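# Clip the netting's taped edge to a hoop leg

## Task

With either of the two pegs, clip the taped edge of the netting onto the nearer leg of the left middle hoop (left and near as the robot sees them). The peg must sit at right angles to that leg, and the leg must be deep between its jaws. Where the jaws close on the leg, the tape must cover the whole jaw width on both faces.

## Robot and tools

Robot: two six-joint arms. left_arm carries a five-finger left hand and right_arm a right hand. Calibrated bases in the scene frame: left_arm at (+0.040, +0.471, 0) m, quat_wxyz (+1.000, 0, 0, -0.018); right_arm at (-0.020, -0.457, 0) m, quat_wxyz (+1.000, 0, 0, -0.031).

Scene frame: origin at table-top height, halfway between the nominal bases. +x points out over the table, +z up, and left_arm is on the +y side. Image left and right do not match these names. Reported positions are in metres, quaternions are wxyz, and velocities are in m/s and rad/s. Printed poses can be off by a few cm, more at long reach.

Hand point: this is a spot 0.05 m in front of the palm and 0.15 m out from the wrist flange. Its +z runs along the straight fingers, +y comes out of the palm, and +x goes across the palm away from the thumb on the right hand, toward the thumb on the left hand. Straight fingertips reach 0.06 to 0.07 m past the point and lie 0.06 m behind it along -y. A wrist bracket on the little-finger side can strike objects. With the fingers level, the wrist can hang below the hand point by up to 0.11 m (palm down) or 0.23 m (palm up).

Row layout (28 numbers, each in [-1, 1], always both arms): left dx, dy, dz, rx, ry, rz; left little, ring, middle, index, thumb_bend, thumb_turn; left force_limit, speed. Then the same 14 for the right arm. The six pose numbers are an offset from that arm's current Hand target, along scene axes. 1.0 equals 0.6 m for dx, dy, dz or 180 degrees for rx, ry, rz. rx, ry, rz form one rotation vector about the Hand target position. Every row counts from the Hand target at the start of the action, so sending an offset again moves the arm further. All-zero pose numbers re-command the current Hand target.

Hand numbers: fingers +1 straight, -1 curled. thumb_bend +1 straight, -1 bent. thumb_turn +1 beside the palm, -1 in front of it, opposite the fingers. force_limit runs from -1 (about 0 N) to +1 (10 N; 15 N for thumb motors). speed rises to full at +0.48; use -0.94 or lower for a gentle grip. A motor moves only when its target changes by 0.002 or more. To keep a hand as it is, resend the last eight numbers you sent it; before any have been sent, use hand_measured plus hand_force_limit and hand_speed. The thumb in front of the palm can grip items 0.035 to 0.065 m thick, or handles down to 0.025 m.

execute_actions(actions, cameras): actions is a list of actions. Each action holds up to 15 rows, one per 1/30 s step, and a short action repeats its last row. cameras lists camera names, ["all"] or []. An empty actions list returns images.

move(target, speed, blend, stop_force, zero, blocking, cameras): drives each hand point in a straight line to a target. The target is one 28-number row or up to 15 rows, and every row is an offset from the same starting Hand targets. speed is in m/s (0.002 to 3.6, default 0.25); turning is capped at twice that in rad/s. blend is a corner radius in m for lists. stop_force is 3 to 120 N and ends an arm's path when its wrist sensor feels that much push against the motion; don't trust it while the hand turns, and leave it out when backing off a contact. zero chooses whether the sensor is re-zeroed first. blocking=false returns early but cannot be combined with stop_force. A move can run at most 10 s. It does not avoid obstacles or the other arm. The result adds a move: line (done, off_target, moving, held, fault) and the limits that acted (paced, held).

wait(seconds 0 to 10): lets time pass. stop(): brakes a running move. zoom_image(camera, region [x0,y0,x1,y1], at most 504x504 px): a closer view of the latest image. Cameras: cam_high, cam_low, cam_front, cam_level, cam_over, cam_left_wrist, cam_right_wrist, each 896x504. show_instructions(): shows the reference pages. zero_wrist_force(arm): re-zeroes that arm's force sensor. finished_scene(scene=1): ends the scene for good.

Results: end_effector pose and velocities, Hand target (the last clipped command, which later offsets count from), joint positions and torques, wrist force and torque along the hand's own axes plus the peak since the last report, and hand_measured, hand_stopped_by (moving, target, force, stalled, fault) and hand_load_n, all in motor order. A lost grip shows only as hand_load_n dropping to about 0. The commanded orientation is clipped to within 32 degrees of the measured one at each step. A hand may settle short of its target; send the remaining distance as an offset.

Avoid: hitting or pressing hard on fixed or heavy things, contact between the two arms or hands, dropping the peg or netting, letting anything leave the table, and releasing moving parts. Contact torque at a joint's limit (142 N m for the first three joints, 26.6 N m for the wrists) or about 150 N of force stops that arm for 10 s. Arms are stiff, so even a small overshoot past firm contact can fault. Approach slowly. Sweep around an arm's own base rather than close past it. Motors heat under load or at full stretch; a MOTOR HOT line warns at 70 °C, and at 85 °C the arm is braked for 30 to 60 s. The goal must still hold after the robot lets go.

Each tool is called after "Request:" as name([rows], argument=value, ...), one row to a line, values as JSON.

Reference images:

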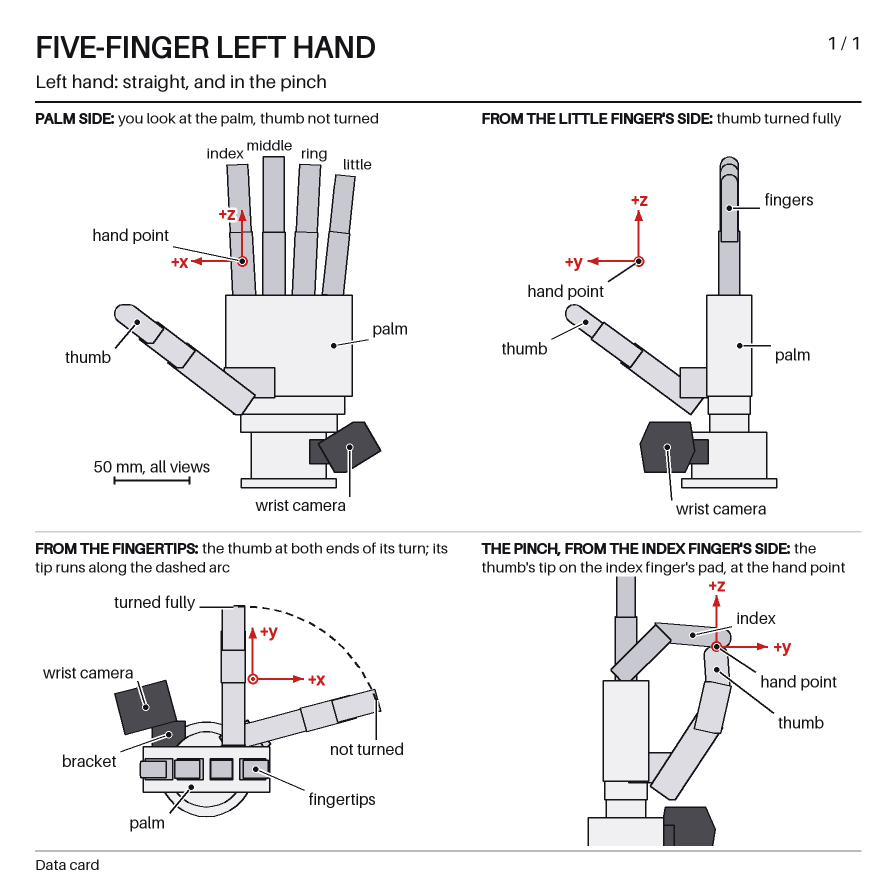

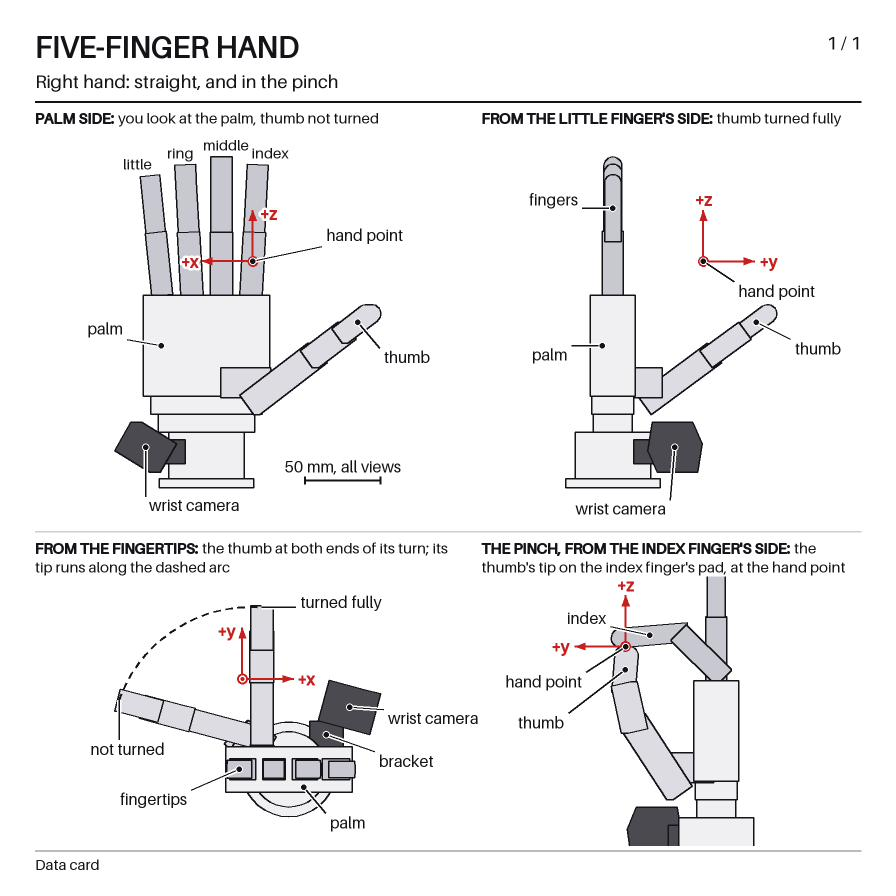

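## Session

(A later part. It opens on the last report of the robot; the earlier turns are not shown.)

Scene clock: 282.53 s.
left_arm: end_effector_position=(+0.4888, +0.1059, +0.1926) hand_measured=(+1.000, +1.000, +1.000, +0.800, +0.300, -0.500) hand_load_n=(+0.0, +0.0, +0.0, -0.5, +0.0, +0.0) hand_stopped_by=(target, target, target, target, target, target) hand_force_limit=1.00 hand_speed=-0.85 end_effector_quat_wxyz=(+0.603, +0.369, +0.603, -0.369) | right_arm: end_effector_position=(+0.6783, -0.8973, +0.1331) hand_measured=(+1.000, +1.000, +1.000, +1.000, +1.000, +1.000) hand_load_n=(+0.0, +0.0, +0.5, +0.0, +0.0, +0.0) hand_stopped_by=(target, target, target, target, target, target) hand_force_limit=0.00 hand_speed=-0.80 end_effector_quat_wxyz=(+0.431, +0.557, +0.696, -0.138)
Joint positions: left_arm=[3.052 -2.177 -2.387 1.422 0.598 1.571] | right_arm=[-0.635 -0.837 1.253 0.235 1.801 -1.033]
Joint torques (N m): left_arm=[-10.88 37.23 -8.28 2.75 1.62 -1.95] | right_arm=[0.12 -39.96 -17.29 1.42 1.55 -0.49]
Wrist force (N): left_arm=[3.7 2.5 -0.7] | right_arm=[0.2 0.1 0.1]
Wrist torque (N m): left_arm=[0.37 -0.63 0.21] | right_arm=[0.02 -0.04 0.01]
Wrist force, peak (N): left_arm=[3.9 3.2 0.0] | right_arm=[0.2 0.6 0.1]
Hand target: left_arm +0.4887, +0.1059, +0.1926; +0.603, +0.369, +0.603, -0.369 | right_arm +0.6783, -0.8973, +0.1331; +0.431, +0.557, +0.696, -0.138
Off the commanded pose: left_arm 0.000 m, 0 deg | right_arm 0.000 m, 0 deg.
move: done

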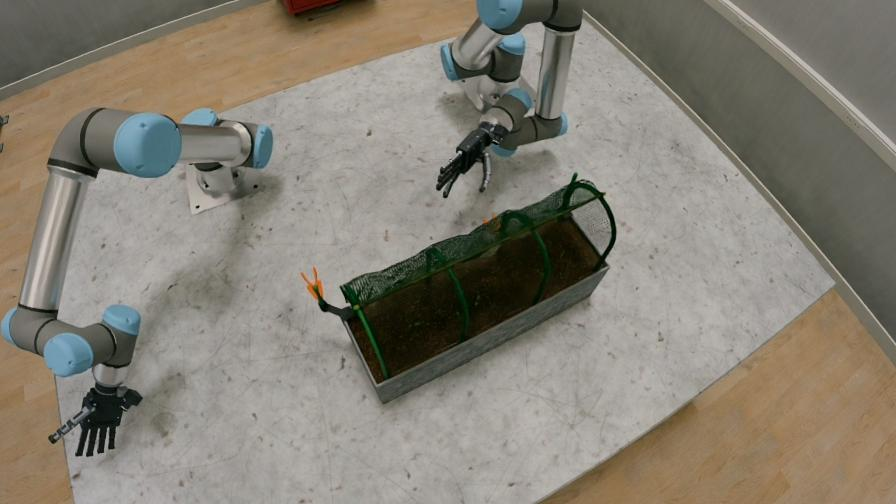

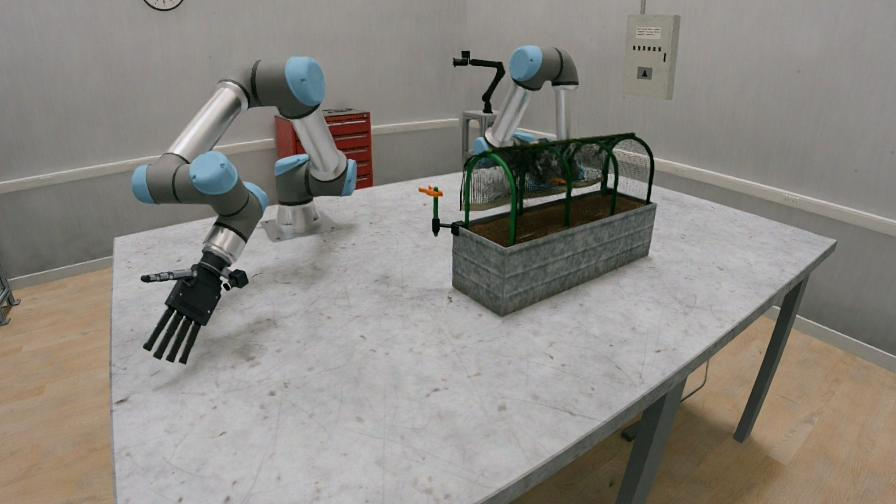

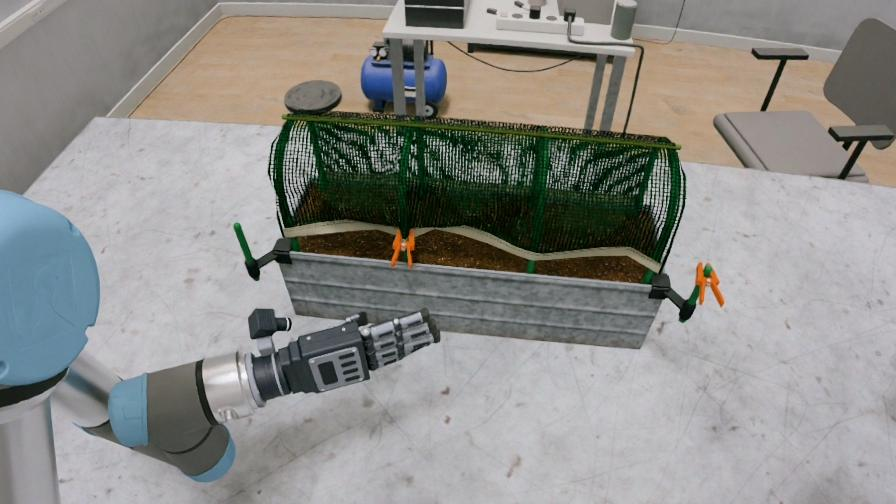

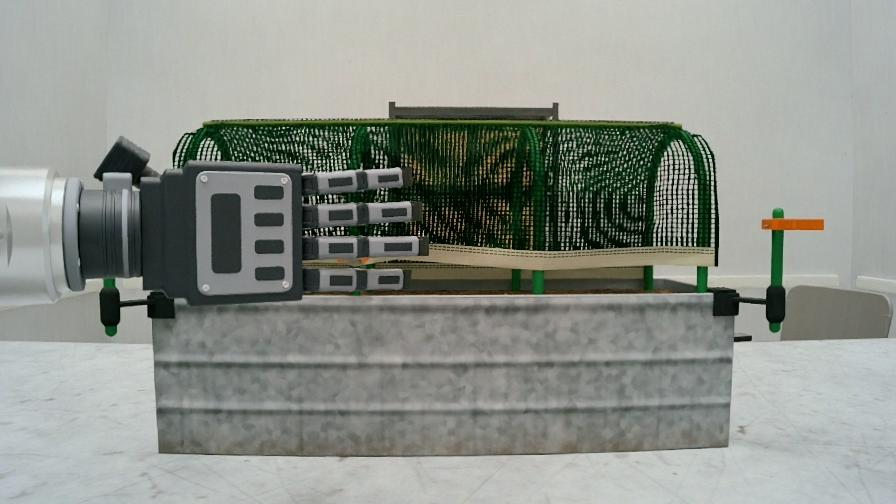

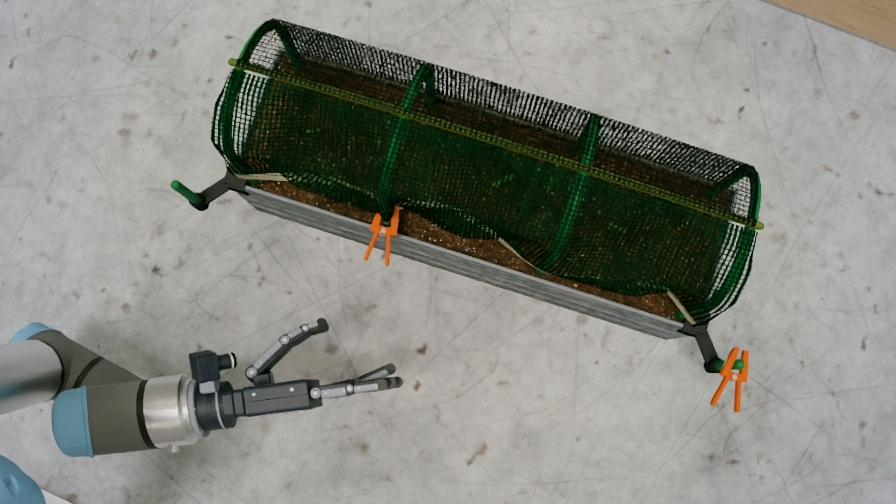

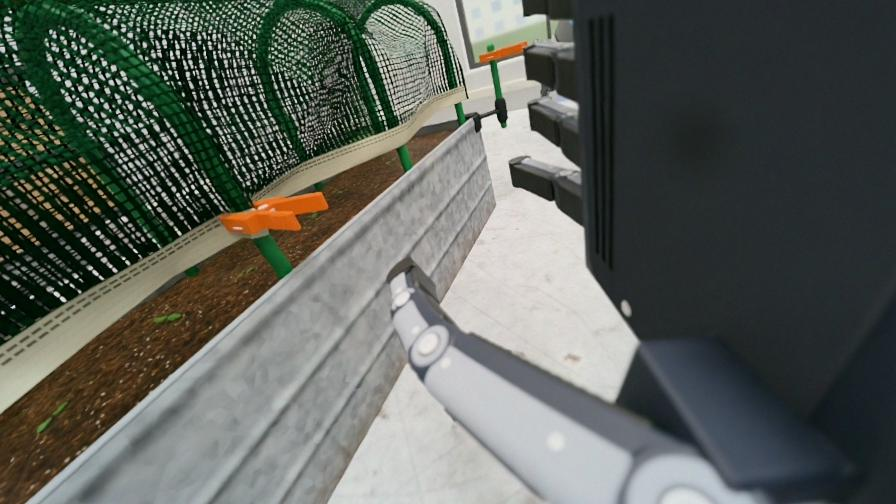

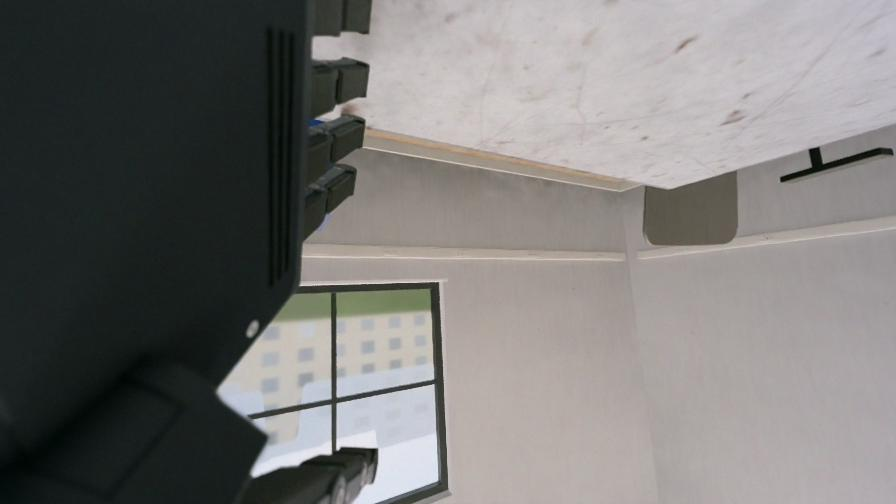

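Request:
move(target=[-0.30,0.10,0.30, 0,0,0, 1,1,1,0.8,0.3,-0.5,1.0,-0.85, 0,0,0,0,0,0, 1,1,1,1,1,1,0,-0.8], speed=0.25, cameras=["cam_level", "cam_left_wrist", "cam_low"])

Request:
zoom_image(camera="cam_level", region=[325, 225, 405, 285])

Request:
zoom_image(camera="cam_left_wrist", region=[200, 160, 400, 320])

Scene clock: 285.53 s.
left_arm: end_effector_position=(+0.3087, +0.1659, +0.3724) hand_measured=(+1.000, +1.000, +1.000, +0.800, +0.300, -0.500) hand_load_n=(+0.0, +0.0, +0.0, +0.0, +0.0, +0.5) hand_stopped_by=(target, target, target, target, target, target) hand_force_limit=1.00 hand_speed=-0.85 end_effector_quat_wxyz=(+0.604, +0.368, +0.602, -0.371) | right_arm: end_effector_position=(+0.6783, -0.8973, +0.1331) hand_measured=(+1.000, +1.000, +1.000, +1.000, +1.000, +1.000) hand_load_n=(+0.0, +0.0, +0.0, +0.0, +0.0, +0.0) hand_stopped_by=(target, target, target, target, target, target) hand_force_limit=0.00 hand_speed=-0.80 end_effector_quat_wxyz=(+0.431, +0.557, +0.696, -0.138)
Joint positions: left_arm=[3.46 -0.854 -2.766 0.503 0.189 1.545] | right_arm=[-0.635 -0.837 1.253 0.235 1.801 -1.033]
Joint torques (N m): left_arm=[-11 0.57 5.94 -1.86 1.89 1.84] | right_arm=[0.56 -39.94 -16.8 1.63 1.58 -0.51]
Wrist force (N): left_arm=[3.9 3.2 -0.2] | right_arm=[0.0 0.1 -0.1]
Wrist torque (N m): left_arm=[0.45 -0.64 0.23] | right_arm=[0.03 0.01 0.01]
Wrist force, peak (N): left_arm=[4.3 3.2 -0.4] | right_arm=[0.3 0.6 -0.2]
Hand target: left_arm +0.3087, +0.1659, +0.3726; +0.603, +0.369, +0.603, -0.369 | right_arm +0.6783, -0.8973, +0.1331; +0.431, +0.557, +0.696, -0.138
Off the commanded pose: left_arm 0.000 m, 0 deg | right_arm 0.000 m, 0 deg.
move: done
Images, in order (width x height): cam_low 896x504, cam_level 896x504, cam_left_wrist 896x504.

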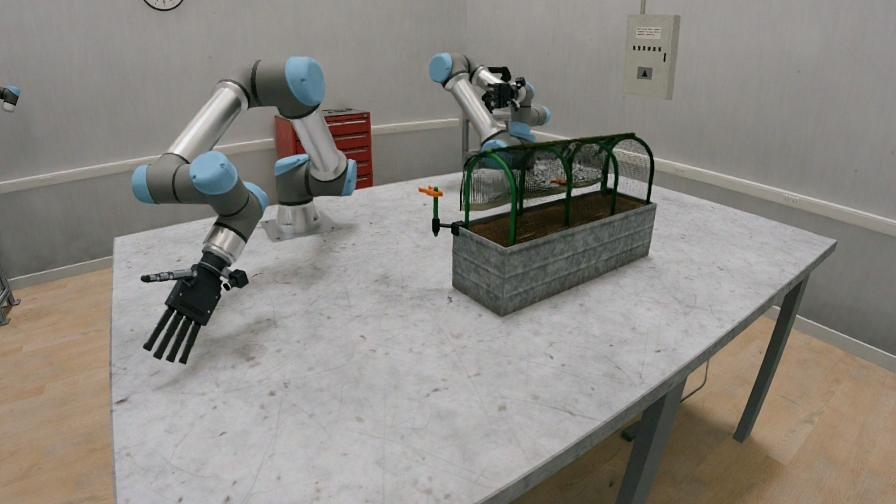

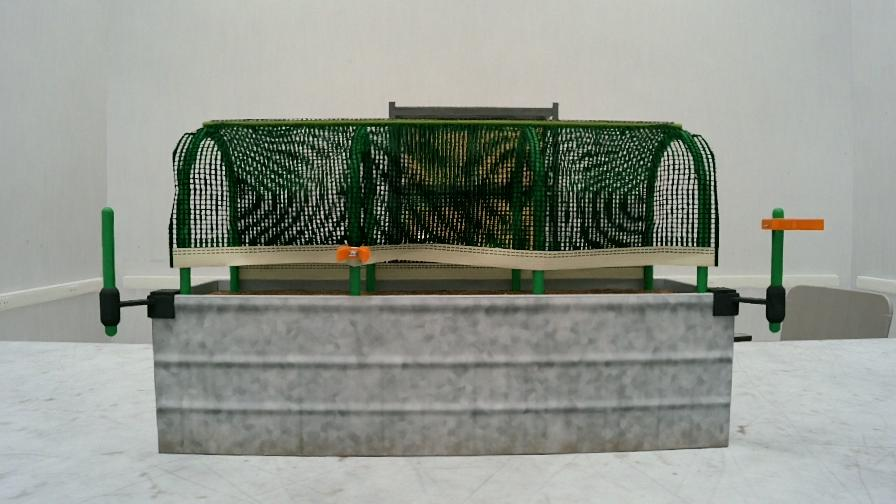

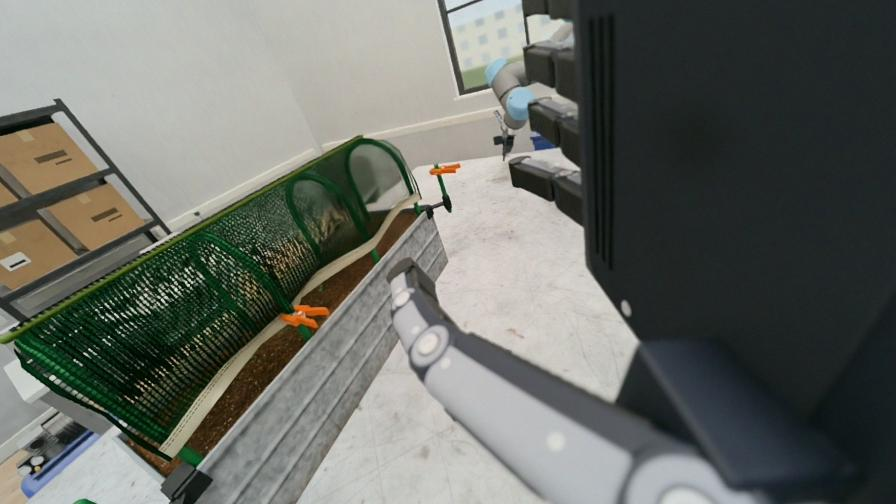

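Scaled by 6.300 from the camera's 896x504 image, which has a finer 1280x720 frame.

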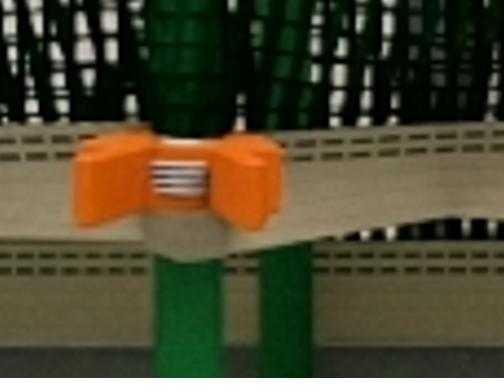

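Scaled by 2.520 from the camera's 896x504 image, which has a finer 1280x720 frame.

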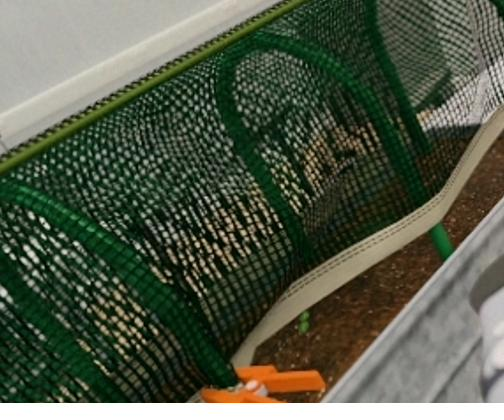

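Request:
move([
  [0.30,-0.10,-0.25, 0,0,0, 1,1,1,0.8,0.3,-0.5,1.0,-0.85, 0,0,0,0,0,0, 1,1,1,1,1,1,0,-0.8],
  [0.43,-0.09,-0.27, 0,0,0, 1,1,1,0.8,0.3,-0.5,1.0,-0.85, 0,0,0,0,0,0, 1,1,1,1,1,1,0,-0.8],
], speed=[0.25,0.06], cameras=["cam_left_wrist", "cam_over"])

Request:
zoom_image(camera="cam_left_wrist", region=[280, 160, 440, 280])

Scene clock: 290.03 s.
left_arm: end_effector_position=(+0.5666, +0.1119, +0.2107) hand_measured=(+1.000, +1.000, +1.000, +0.800, +0.300, -0.500) hand_load_n=(+0.0, +0.0, +0.0, +0.0, +0.0, +0.0) hand_stopped_by=(target, target, target, target, target, target) hand_force_limit=1.00 hand_speed=-0.85 end_effector_quat_wxyz=(+0.603, +0.369, +0.603, -0.369) | right_arm: end_effector_position=(+0.6783, -0.8973, +0.1331) hand_measured=(+1.000, +1.000, +1.000, +1.000, +1.000, +1.000) hand_load_n=(+0.0, +0.0, +0.0, +0.0, +0.0, +0.0) hand_stopped_by=(target, target, target, target, target, target) hand_force_limit=0.00 hand_speed=-0.80 end_effector_quat_wxyz=(+0.431, +0.557, +0.696, -0.138)
Joint positions: left_arm=[3.094 -2.176 -2.2 1.234 0.556 1.571] | right_arm=[-0.635 -0.837 1.253 0.235 1.801 -1.033]
Joint torques (N m): left_arm=[9.76 22.51 20.29 -0.97 -1.44 -1.18] | right_arm=[0.49 -40.46 -17.35 1.52 1.62 -0.56]
Wrist force (N): left_arm=[3.7 2.6 0.0] | right_arm=[0.3 0.3 -0.1]
Wrist torque (N m): left_arm=[0.32 -0.63 0.39] | right_arm=[0.07 -0.04 0.03]
Wrist force, peak (N): left_arm=[4.2 3.2 0.5] | right_arm=[0.4 0.4 -0.3]
Hand target: left_arm +0.5667, +0.1119, +0.2106; +0.603, +0.369, +0.603, -0.369 | right_arm +0.6783, -0.8973, +0.1331; +0.431, +0.557, +0.696, -0.138
Off the commanded pose: left_arm 0.000 m, 0 deg | right_arm 0.000 m, 0 deg.
move: done
Images, in order (width x height): cam_over 896x504, cam_left_wrist 896x504.

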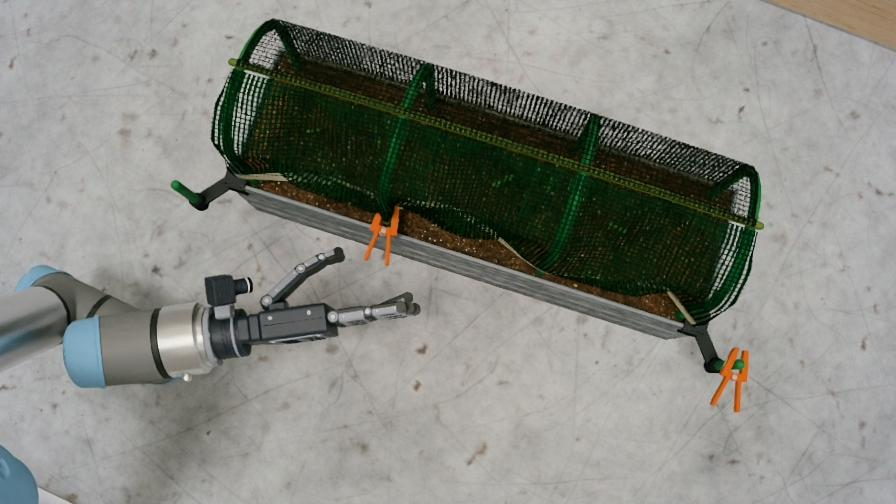

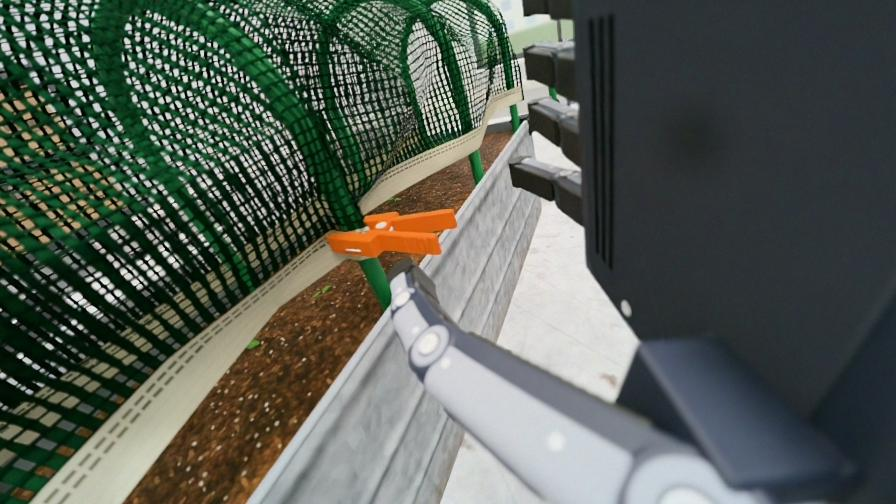

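Scaled by 3.150 from the camera's 896x504 image, which has a finer 1280x720 frame.

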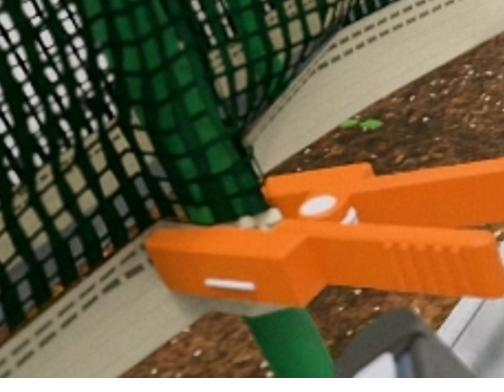

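Request:
zoom_image(camera="cam_left_wrist", region=[320, 200, 400, 270])

Request:
move([
  [-0.10,0,0, 0,0,0, 1,1,1,0.8,0.3,-0.5,1.0,-0.85, 0,0,0,0,0,0, 1,1,1,1,1,1,0,-0.8],
  [-0.20,0.04,0.15, 0,0,0, 1,1,1,0.8,0.3,-0.5,1.0,-0.85, 0,0,0,0,0,0, 1,1,1,1,1,1,0,-0.8],
], speed=[0.08,0.25], blend=[0.02,0], cameras=["cam_level", "cam_front", "cam_over"])

Request:
zoom_image(camera="cam_level", region=[330, 235, 380, 275])

Request:
zoom_image(camera="cam_front", region=[380, 220, 430, 270])

Request:
zoom_image(camera="cam_over", region=[360, 200, 410, 250])

Scaled by 6.300 from the camera's 896x504 image, which has a finer 1280x720 frame.

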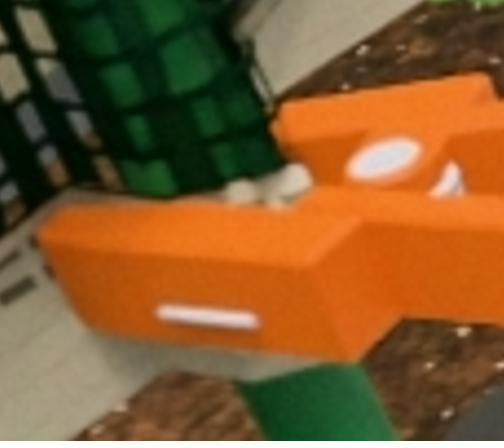

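Scene clock: 294.10 s.
left_arm: end_effector_position=(+0.4467, +0.1359, +0.3006) hand_measured=(+1.000, +1.000, +1.000, +0.800, +0.300, -0.500) hand_load_n=(+0.0, +0.0, +0.0, +0.0, +0.0, +0.5) hand_stopped_by=(target, target, target, target, target, target) hand_force_limit=1.00 hand_speed=-0.85 end_effector_quat_wxyz=(+0.603, +0.369, +0.603, -0.369) | right_arm: end_effector_position=(+0.6783, -0.8973, +0.1331) hand_measured=(+1.000, +1.000, +1.000, +1.000, +1.000, +1.000) hand_load_n=(+0.0, +0.0, +0.0, +0.0, -0.5, +0.0) hand_stopped_by=(target, target, target, target, target, target) hand_force_limit=0.00 hand_speed=-0.80 end_effector_quat_wxyz=(+0.431, +0.557, +0.696, -0.138)
Joint positions: left_arm=[3.151 -1.728 -2.519 1.105 0.499 1.57] | right_arm=[-0.635 -0.837 1.253 0.235 1.801 -1.033]
Joint torques (N m): left_arm=[10.02 26.83 -2.42 -1.16 -1.44 1.59] | right_arm=[0.3 -39.98 -16.91 1.48 1.51 -0.39]
Wrist force (N): left_arm=[3.7 2.5 0.1] | right_arm=[0.1 0.2 -0.3]
Wrist torque (N m): left_arm=[0.32 -0.63 0.25] | right_arm=[0.05 -0.02 0.01]
Wrist force, peak (N): left_arm=[3.9 3.3 0.0] | right_arm=[-0.1 0.6 -0.1]
Hand target: left_arm +0.4467, +0.1359, +0.3006; +0.603, +0.369, +0.603, -0.369 | right_arm +0.6783, -0.8973, +0.1331; +0.431, +0.557, +0.696, -0.138
Off the commanded pose: left_arm 0.000 m, 0 deg | right_arm 0.000 m, 0 deg.
move: done
Images, in order (width x height): cam_front 896x504, cam_level 896x504, cam_over 896x504.

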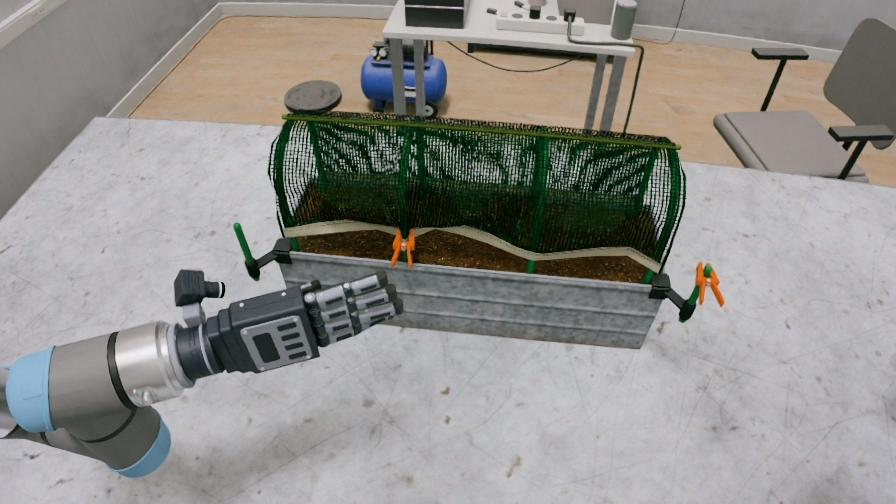

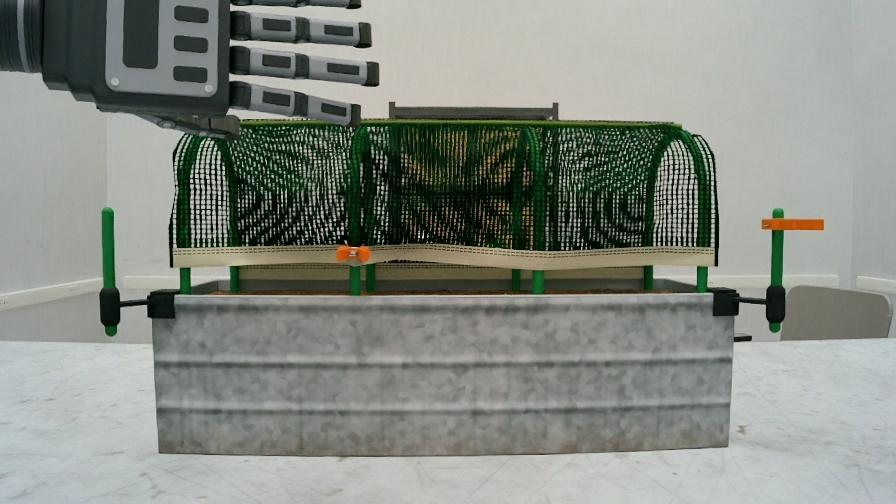

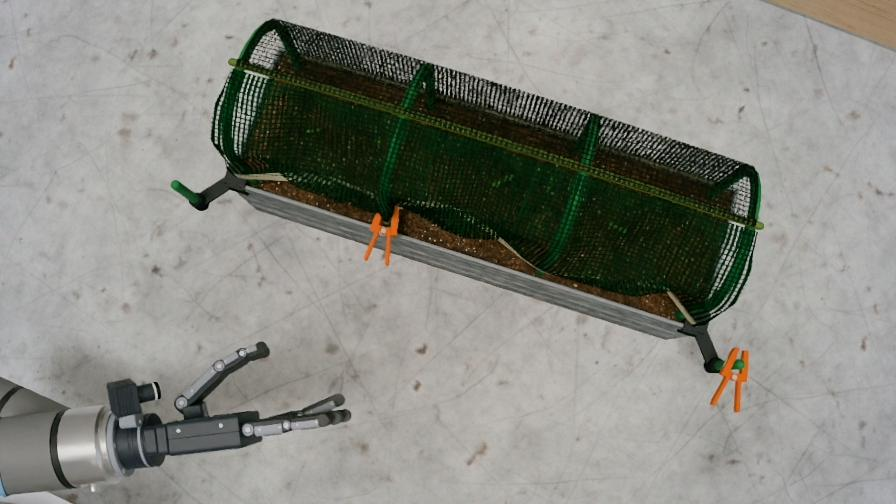

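Scaled by 10.080 from the camera's 896x504 image, which has a finer 1280x720 frame.

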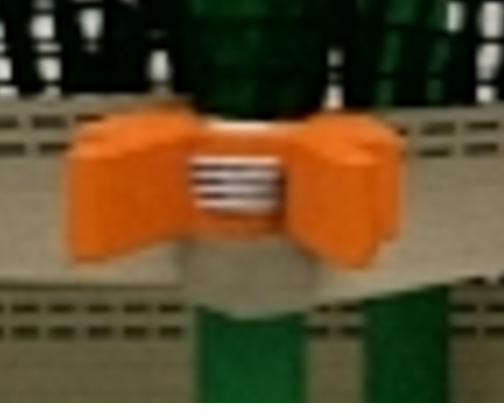

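Scaled by 10.080 from the camera's 896x504 image, which has a finer 1280x720 frame.

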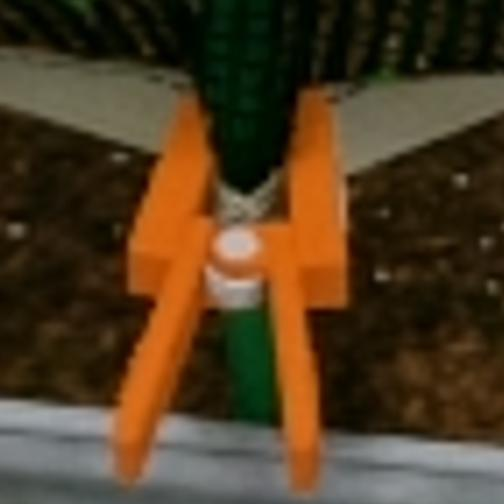

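Scaled by 10.080 from the camera's 896x504 image, which has a finer 1280x720 frame.

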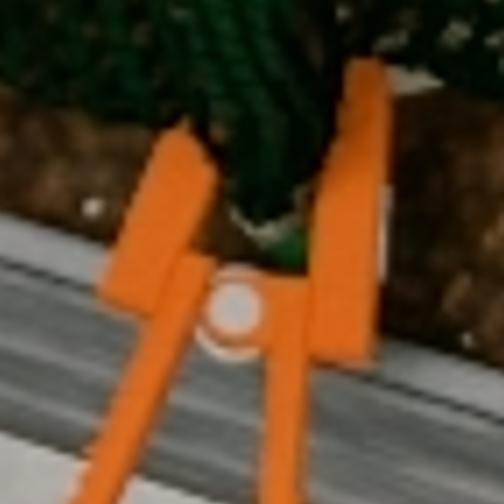

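Request:
move([
  [0.10,-0.056,-0.08, 0,0,0, 1,1,1,0.6,0.3,-0.5,1.0,-0.6, 0,0,0,0,0,0, 1,1,1,1,1,1,0,-0.8],
  [0.14,-0.0567,-0.1825, 0,0,0, 1,1,1,0.6,0.3,-0.5,1.0,-0.6, 0,0,0,0,0,0, 1,1,1,1,1,1,0,-0.8],
  [0.235,-0.0567,-0.1825, 0,0,0, 1,1,1,0.6,0.3,-0.5,1.0,-0.6, 0,0,0,0,0,0, 1,1,1,1,1,1,0,-0.8],
], speed=[0.2,0.1,0.05], blend=[0.01,0.01,0], cameras=["cam_level", "cam_left_wrist", "cam_over"])

Request:
zoom_image(camera="cam_over", region=[350, 190, 430, 270])

Request:
zoom_image(camera="cam_left_wrist", region=[340, 170, 540, 290])

Scene clock: 298.80 s.
left_arm: end_effector_position=(+0.5876, +0.1019, +0.1911) hand_measured=(+1.000, +1.000, +1.000, +0.600, +0.300, -0.500) hand_load_n=(+0.0, +0.0, +0.0, +0.0, +0.0, +0.0) hand_stopped_by=(target, target, target, target, target, target) hand_force_limit=1.00 hand_speed=-0.60 end_effector_quat_wxyz=(+0.603, +0.369, +0.603, -0.369) | right_arm: end_effector_position=(+0.6783, -0.8973, +0.1331) hand_measured=(+1.000, +1.000, +1.000, +1.000, +1.000, +1.000) hand_load_n=(+0.0, +0.0, +0.0, -0.5, +0.0, +0.0) hand_stopped_by=(target, target, target, target, target, target) hand_force_limit=0.00 hand_speed=-0.80 end_effector_quat_wxyz=(+0.431, +0.557, +0.696, -0.138)
Joint positions: left_arm=[3.073 -2.251 -2.128 1.237 0.577 1.571] | right_arm=[-0.635 -0.837 1.253 0.235 1.801 -1.033]
Joint torques (N m): left_arm=[10.74 27.08 18.71 -1.18 -1.51 1.41] | right_arm=[0.17 -40.01 -17.66 1.49 1.67 -0.52]
Wrist force (N): left_arm=[3.9 2.4 -0.3] | right_arm=[0.2 0.0 -0.2]
Wrist torque (N m): left_arm=[0.32 -0.65 0.37] | right_arm=[0.02 -0.03 0.01]
Wrist force, peak (N): left_arm=[4.0 2.8 -0.1] | right_arm=[0.6 0.0 -0.3]
Hand target: left_arm +0.5877, +0.1019, +0.1911; +0.603, +0.369, +0.603, -0.369 | right_arm +0.6783, -0.8973, +0.1331; +0.431, +0.557, +0.696, -0.138
Off the commanded pose: left_arm 0.000 m, 0 deg | right_arm 0.000 m, 0 deg.
move: done
Images, in order (width x height): cam_level 896x504, cam_over 896x504, cam_left_wrist 896x504.

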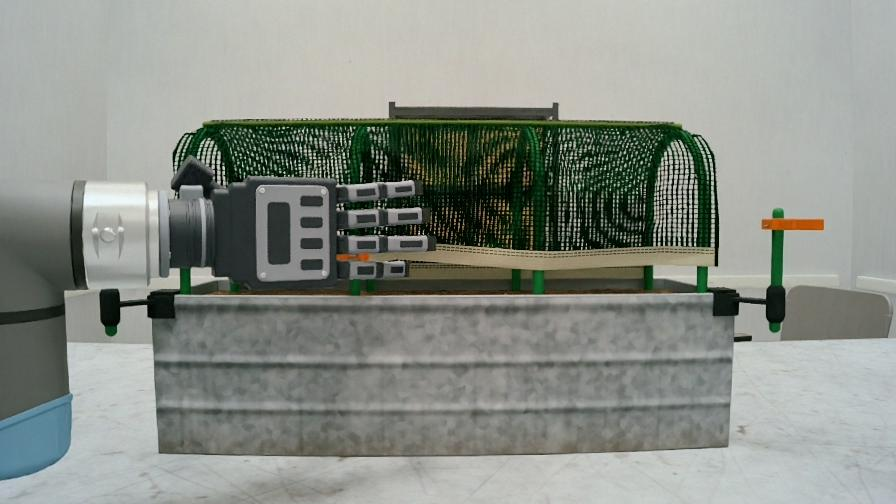

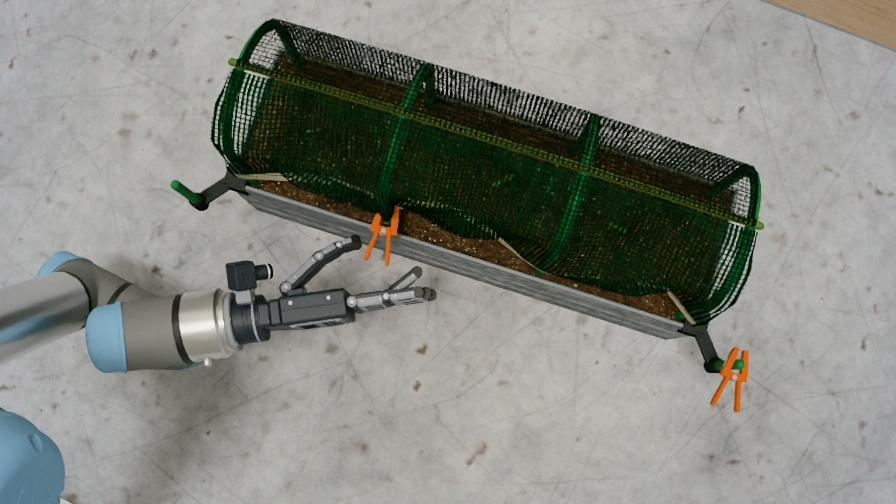

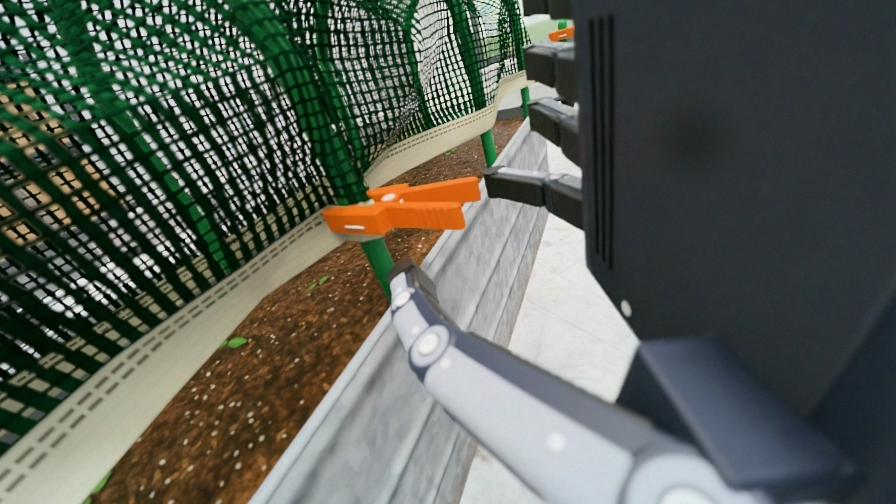

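Scaled by 6.300 from the camera's 896x504 image, which has a finer 1280x720 frame.

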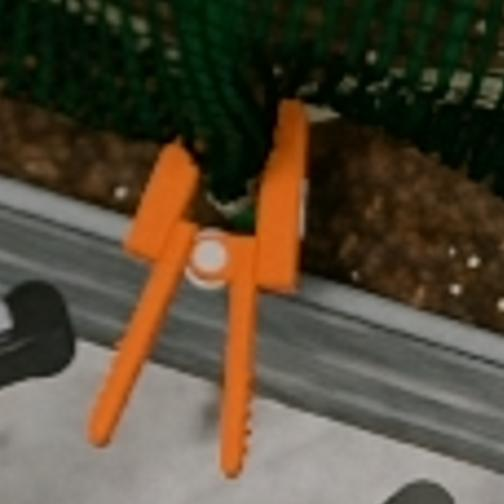

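Scaled by 2.520 from the camera's 896x504 image, which has a finer 1280x720 frame.

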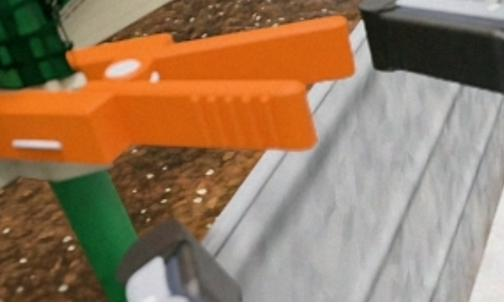

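Request:
move(target=[0.035,0.0,0, 0,0,0, 1,1,1,0.6,0.3,-0.5,1.0,-0.6, 0,0,0,0,0,0, 1,1,1,1,1,1,0,-0.8], speed=0.05, stop_force=8, cameras=["cam_left_wrist", "cam_over"])

Request:
zoom_image(camera="cam_over", region=[350, 190, 430, 270])

Scene clock: 300.67 s.
left_arm: end_effector_position=(+0.6087, +0.1019, +0.1911) hand_measured=(+1.000, +1.000, +1.000, +0.600, +0.300, -0.500) hand_load_n=(+0.0, +0.0, +0.0, +0.0, +0.0, +0.0) hand_stopped_by=(target, target, target, target, target, target) hand_force_limit=1.00 hand_speed=-0.60 end_effector_quat_wxyz=(+0.603, +0.369, +0.603, -0.369) | right_arm: end_effector_position=(+0.6783, -0.8973, +0.1331) hand_measured=(+1.000, +1.000, +1.000, +1.000, +1.000, +1.000) hand_load_n=(+0.0, +0.0, +0.0, +0.0, +0.0, +0.0) hand_stopped_by=(target, target, target, target, target, target) hand_force_limit=0.00 hand_speed=-0.80 end_effector_quat_wxyz=(+0.431, +0.557, +0.696, -0.138)
Joint positions: left_arm=[3.078 -2.27 -2.07 1.198 0.571 1.571] | right_arm=[-0.635 -0.837 1.253 0.235 1.801 -1.033]
Joint torques (N m): left_arm=[8.74 27.22 20.05 -0.89 -1.4 -0.28] | right_arm=[0.28 -40.04 -16.94 1.47 1.59 -0.42]
Wrist force (N): left_arm=[3.7 2.8 -0.3] | right_arm=[-0.1 0.0 0.0]
Wrist torque (N m): left_arm=[0.38 -0.62 0.35] | right_arm=[0.01 0.01 0.00]
Wrist force, peak (N): left_arm=[3.9 3.2 0.1] | right_arm=[0.5 0.0 -0.5]
Hand target: left_arm +0.6087, +0.1019, +0.1911; +0.603, +0.369, +0.603, -0.369 | right_arm +0.6783, -0.8973, +0.1331; +0.431, +0.557, +0.696, -0.138
Off the commanded pose: left_arm 0.000 m, 0 deg | right_arm 0.000 m, 0 deg.
move: done
Images, in order (width x height): cam_over 896x504, cam_left_wrist 896x504.

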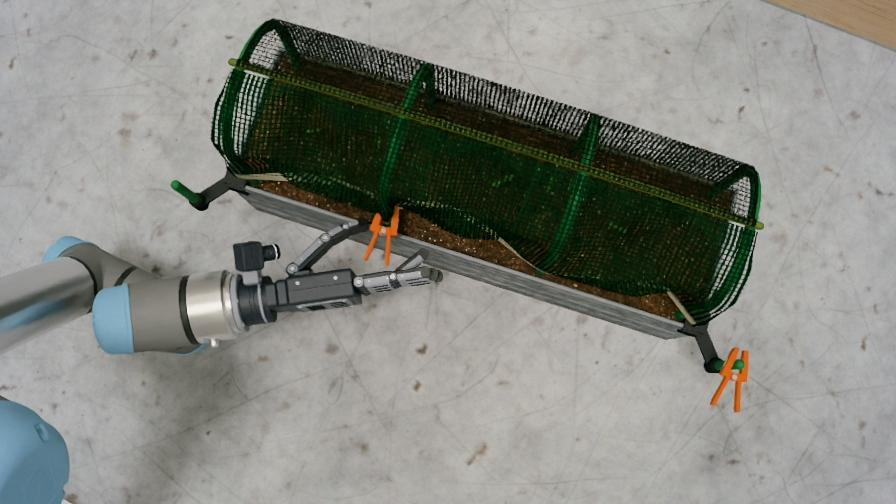

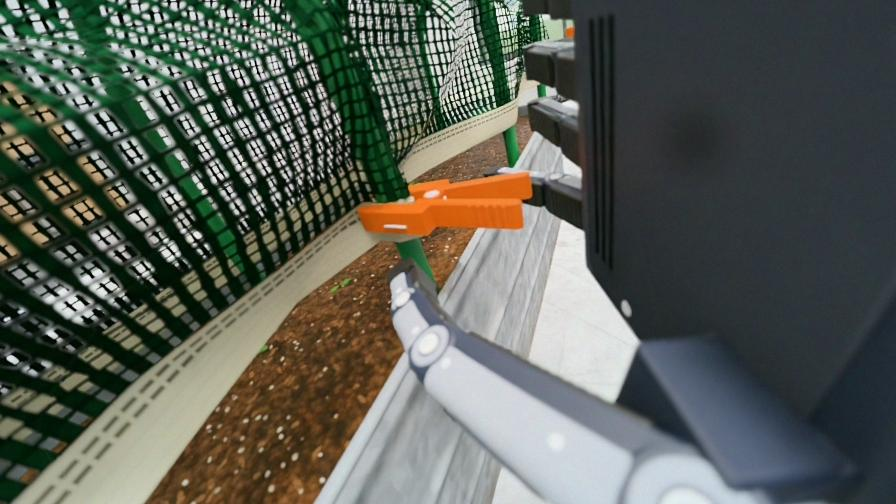

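Scaled by 6.300 from the camera's 896x504 image, which has a finer 1280x720 frame.

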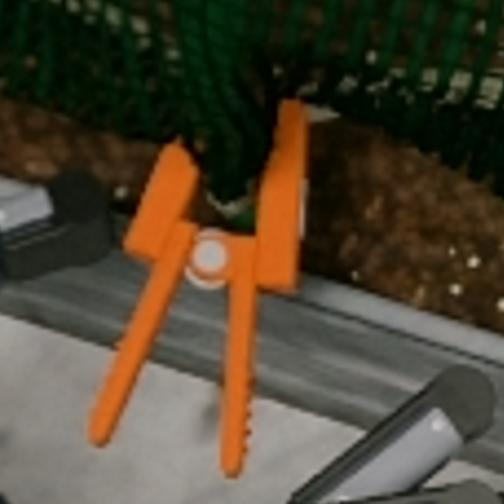

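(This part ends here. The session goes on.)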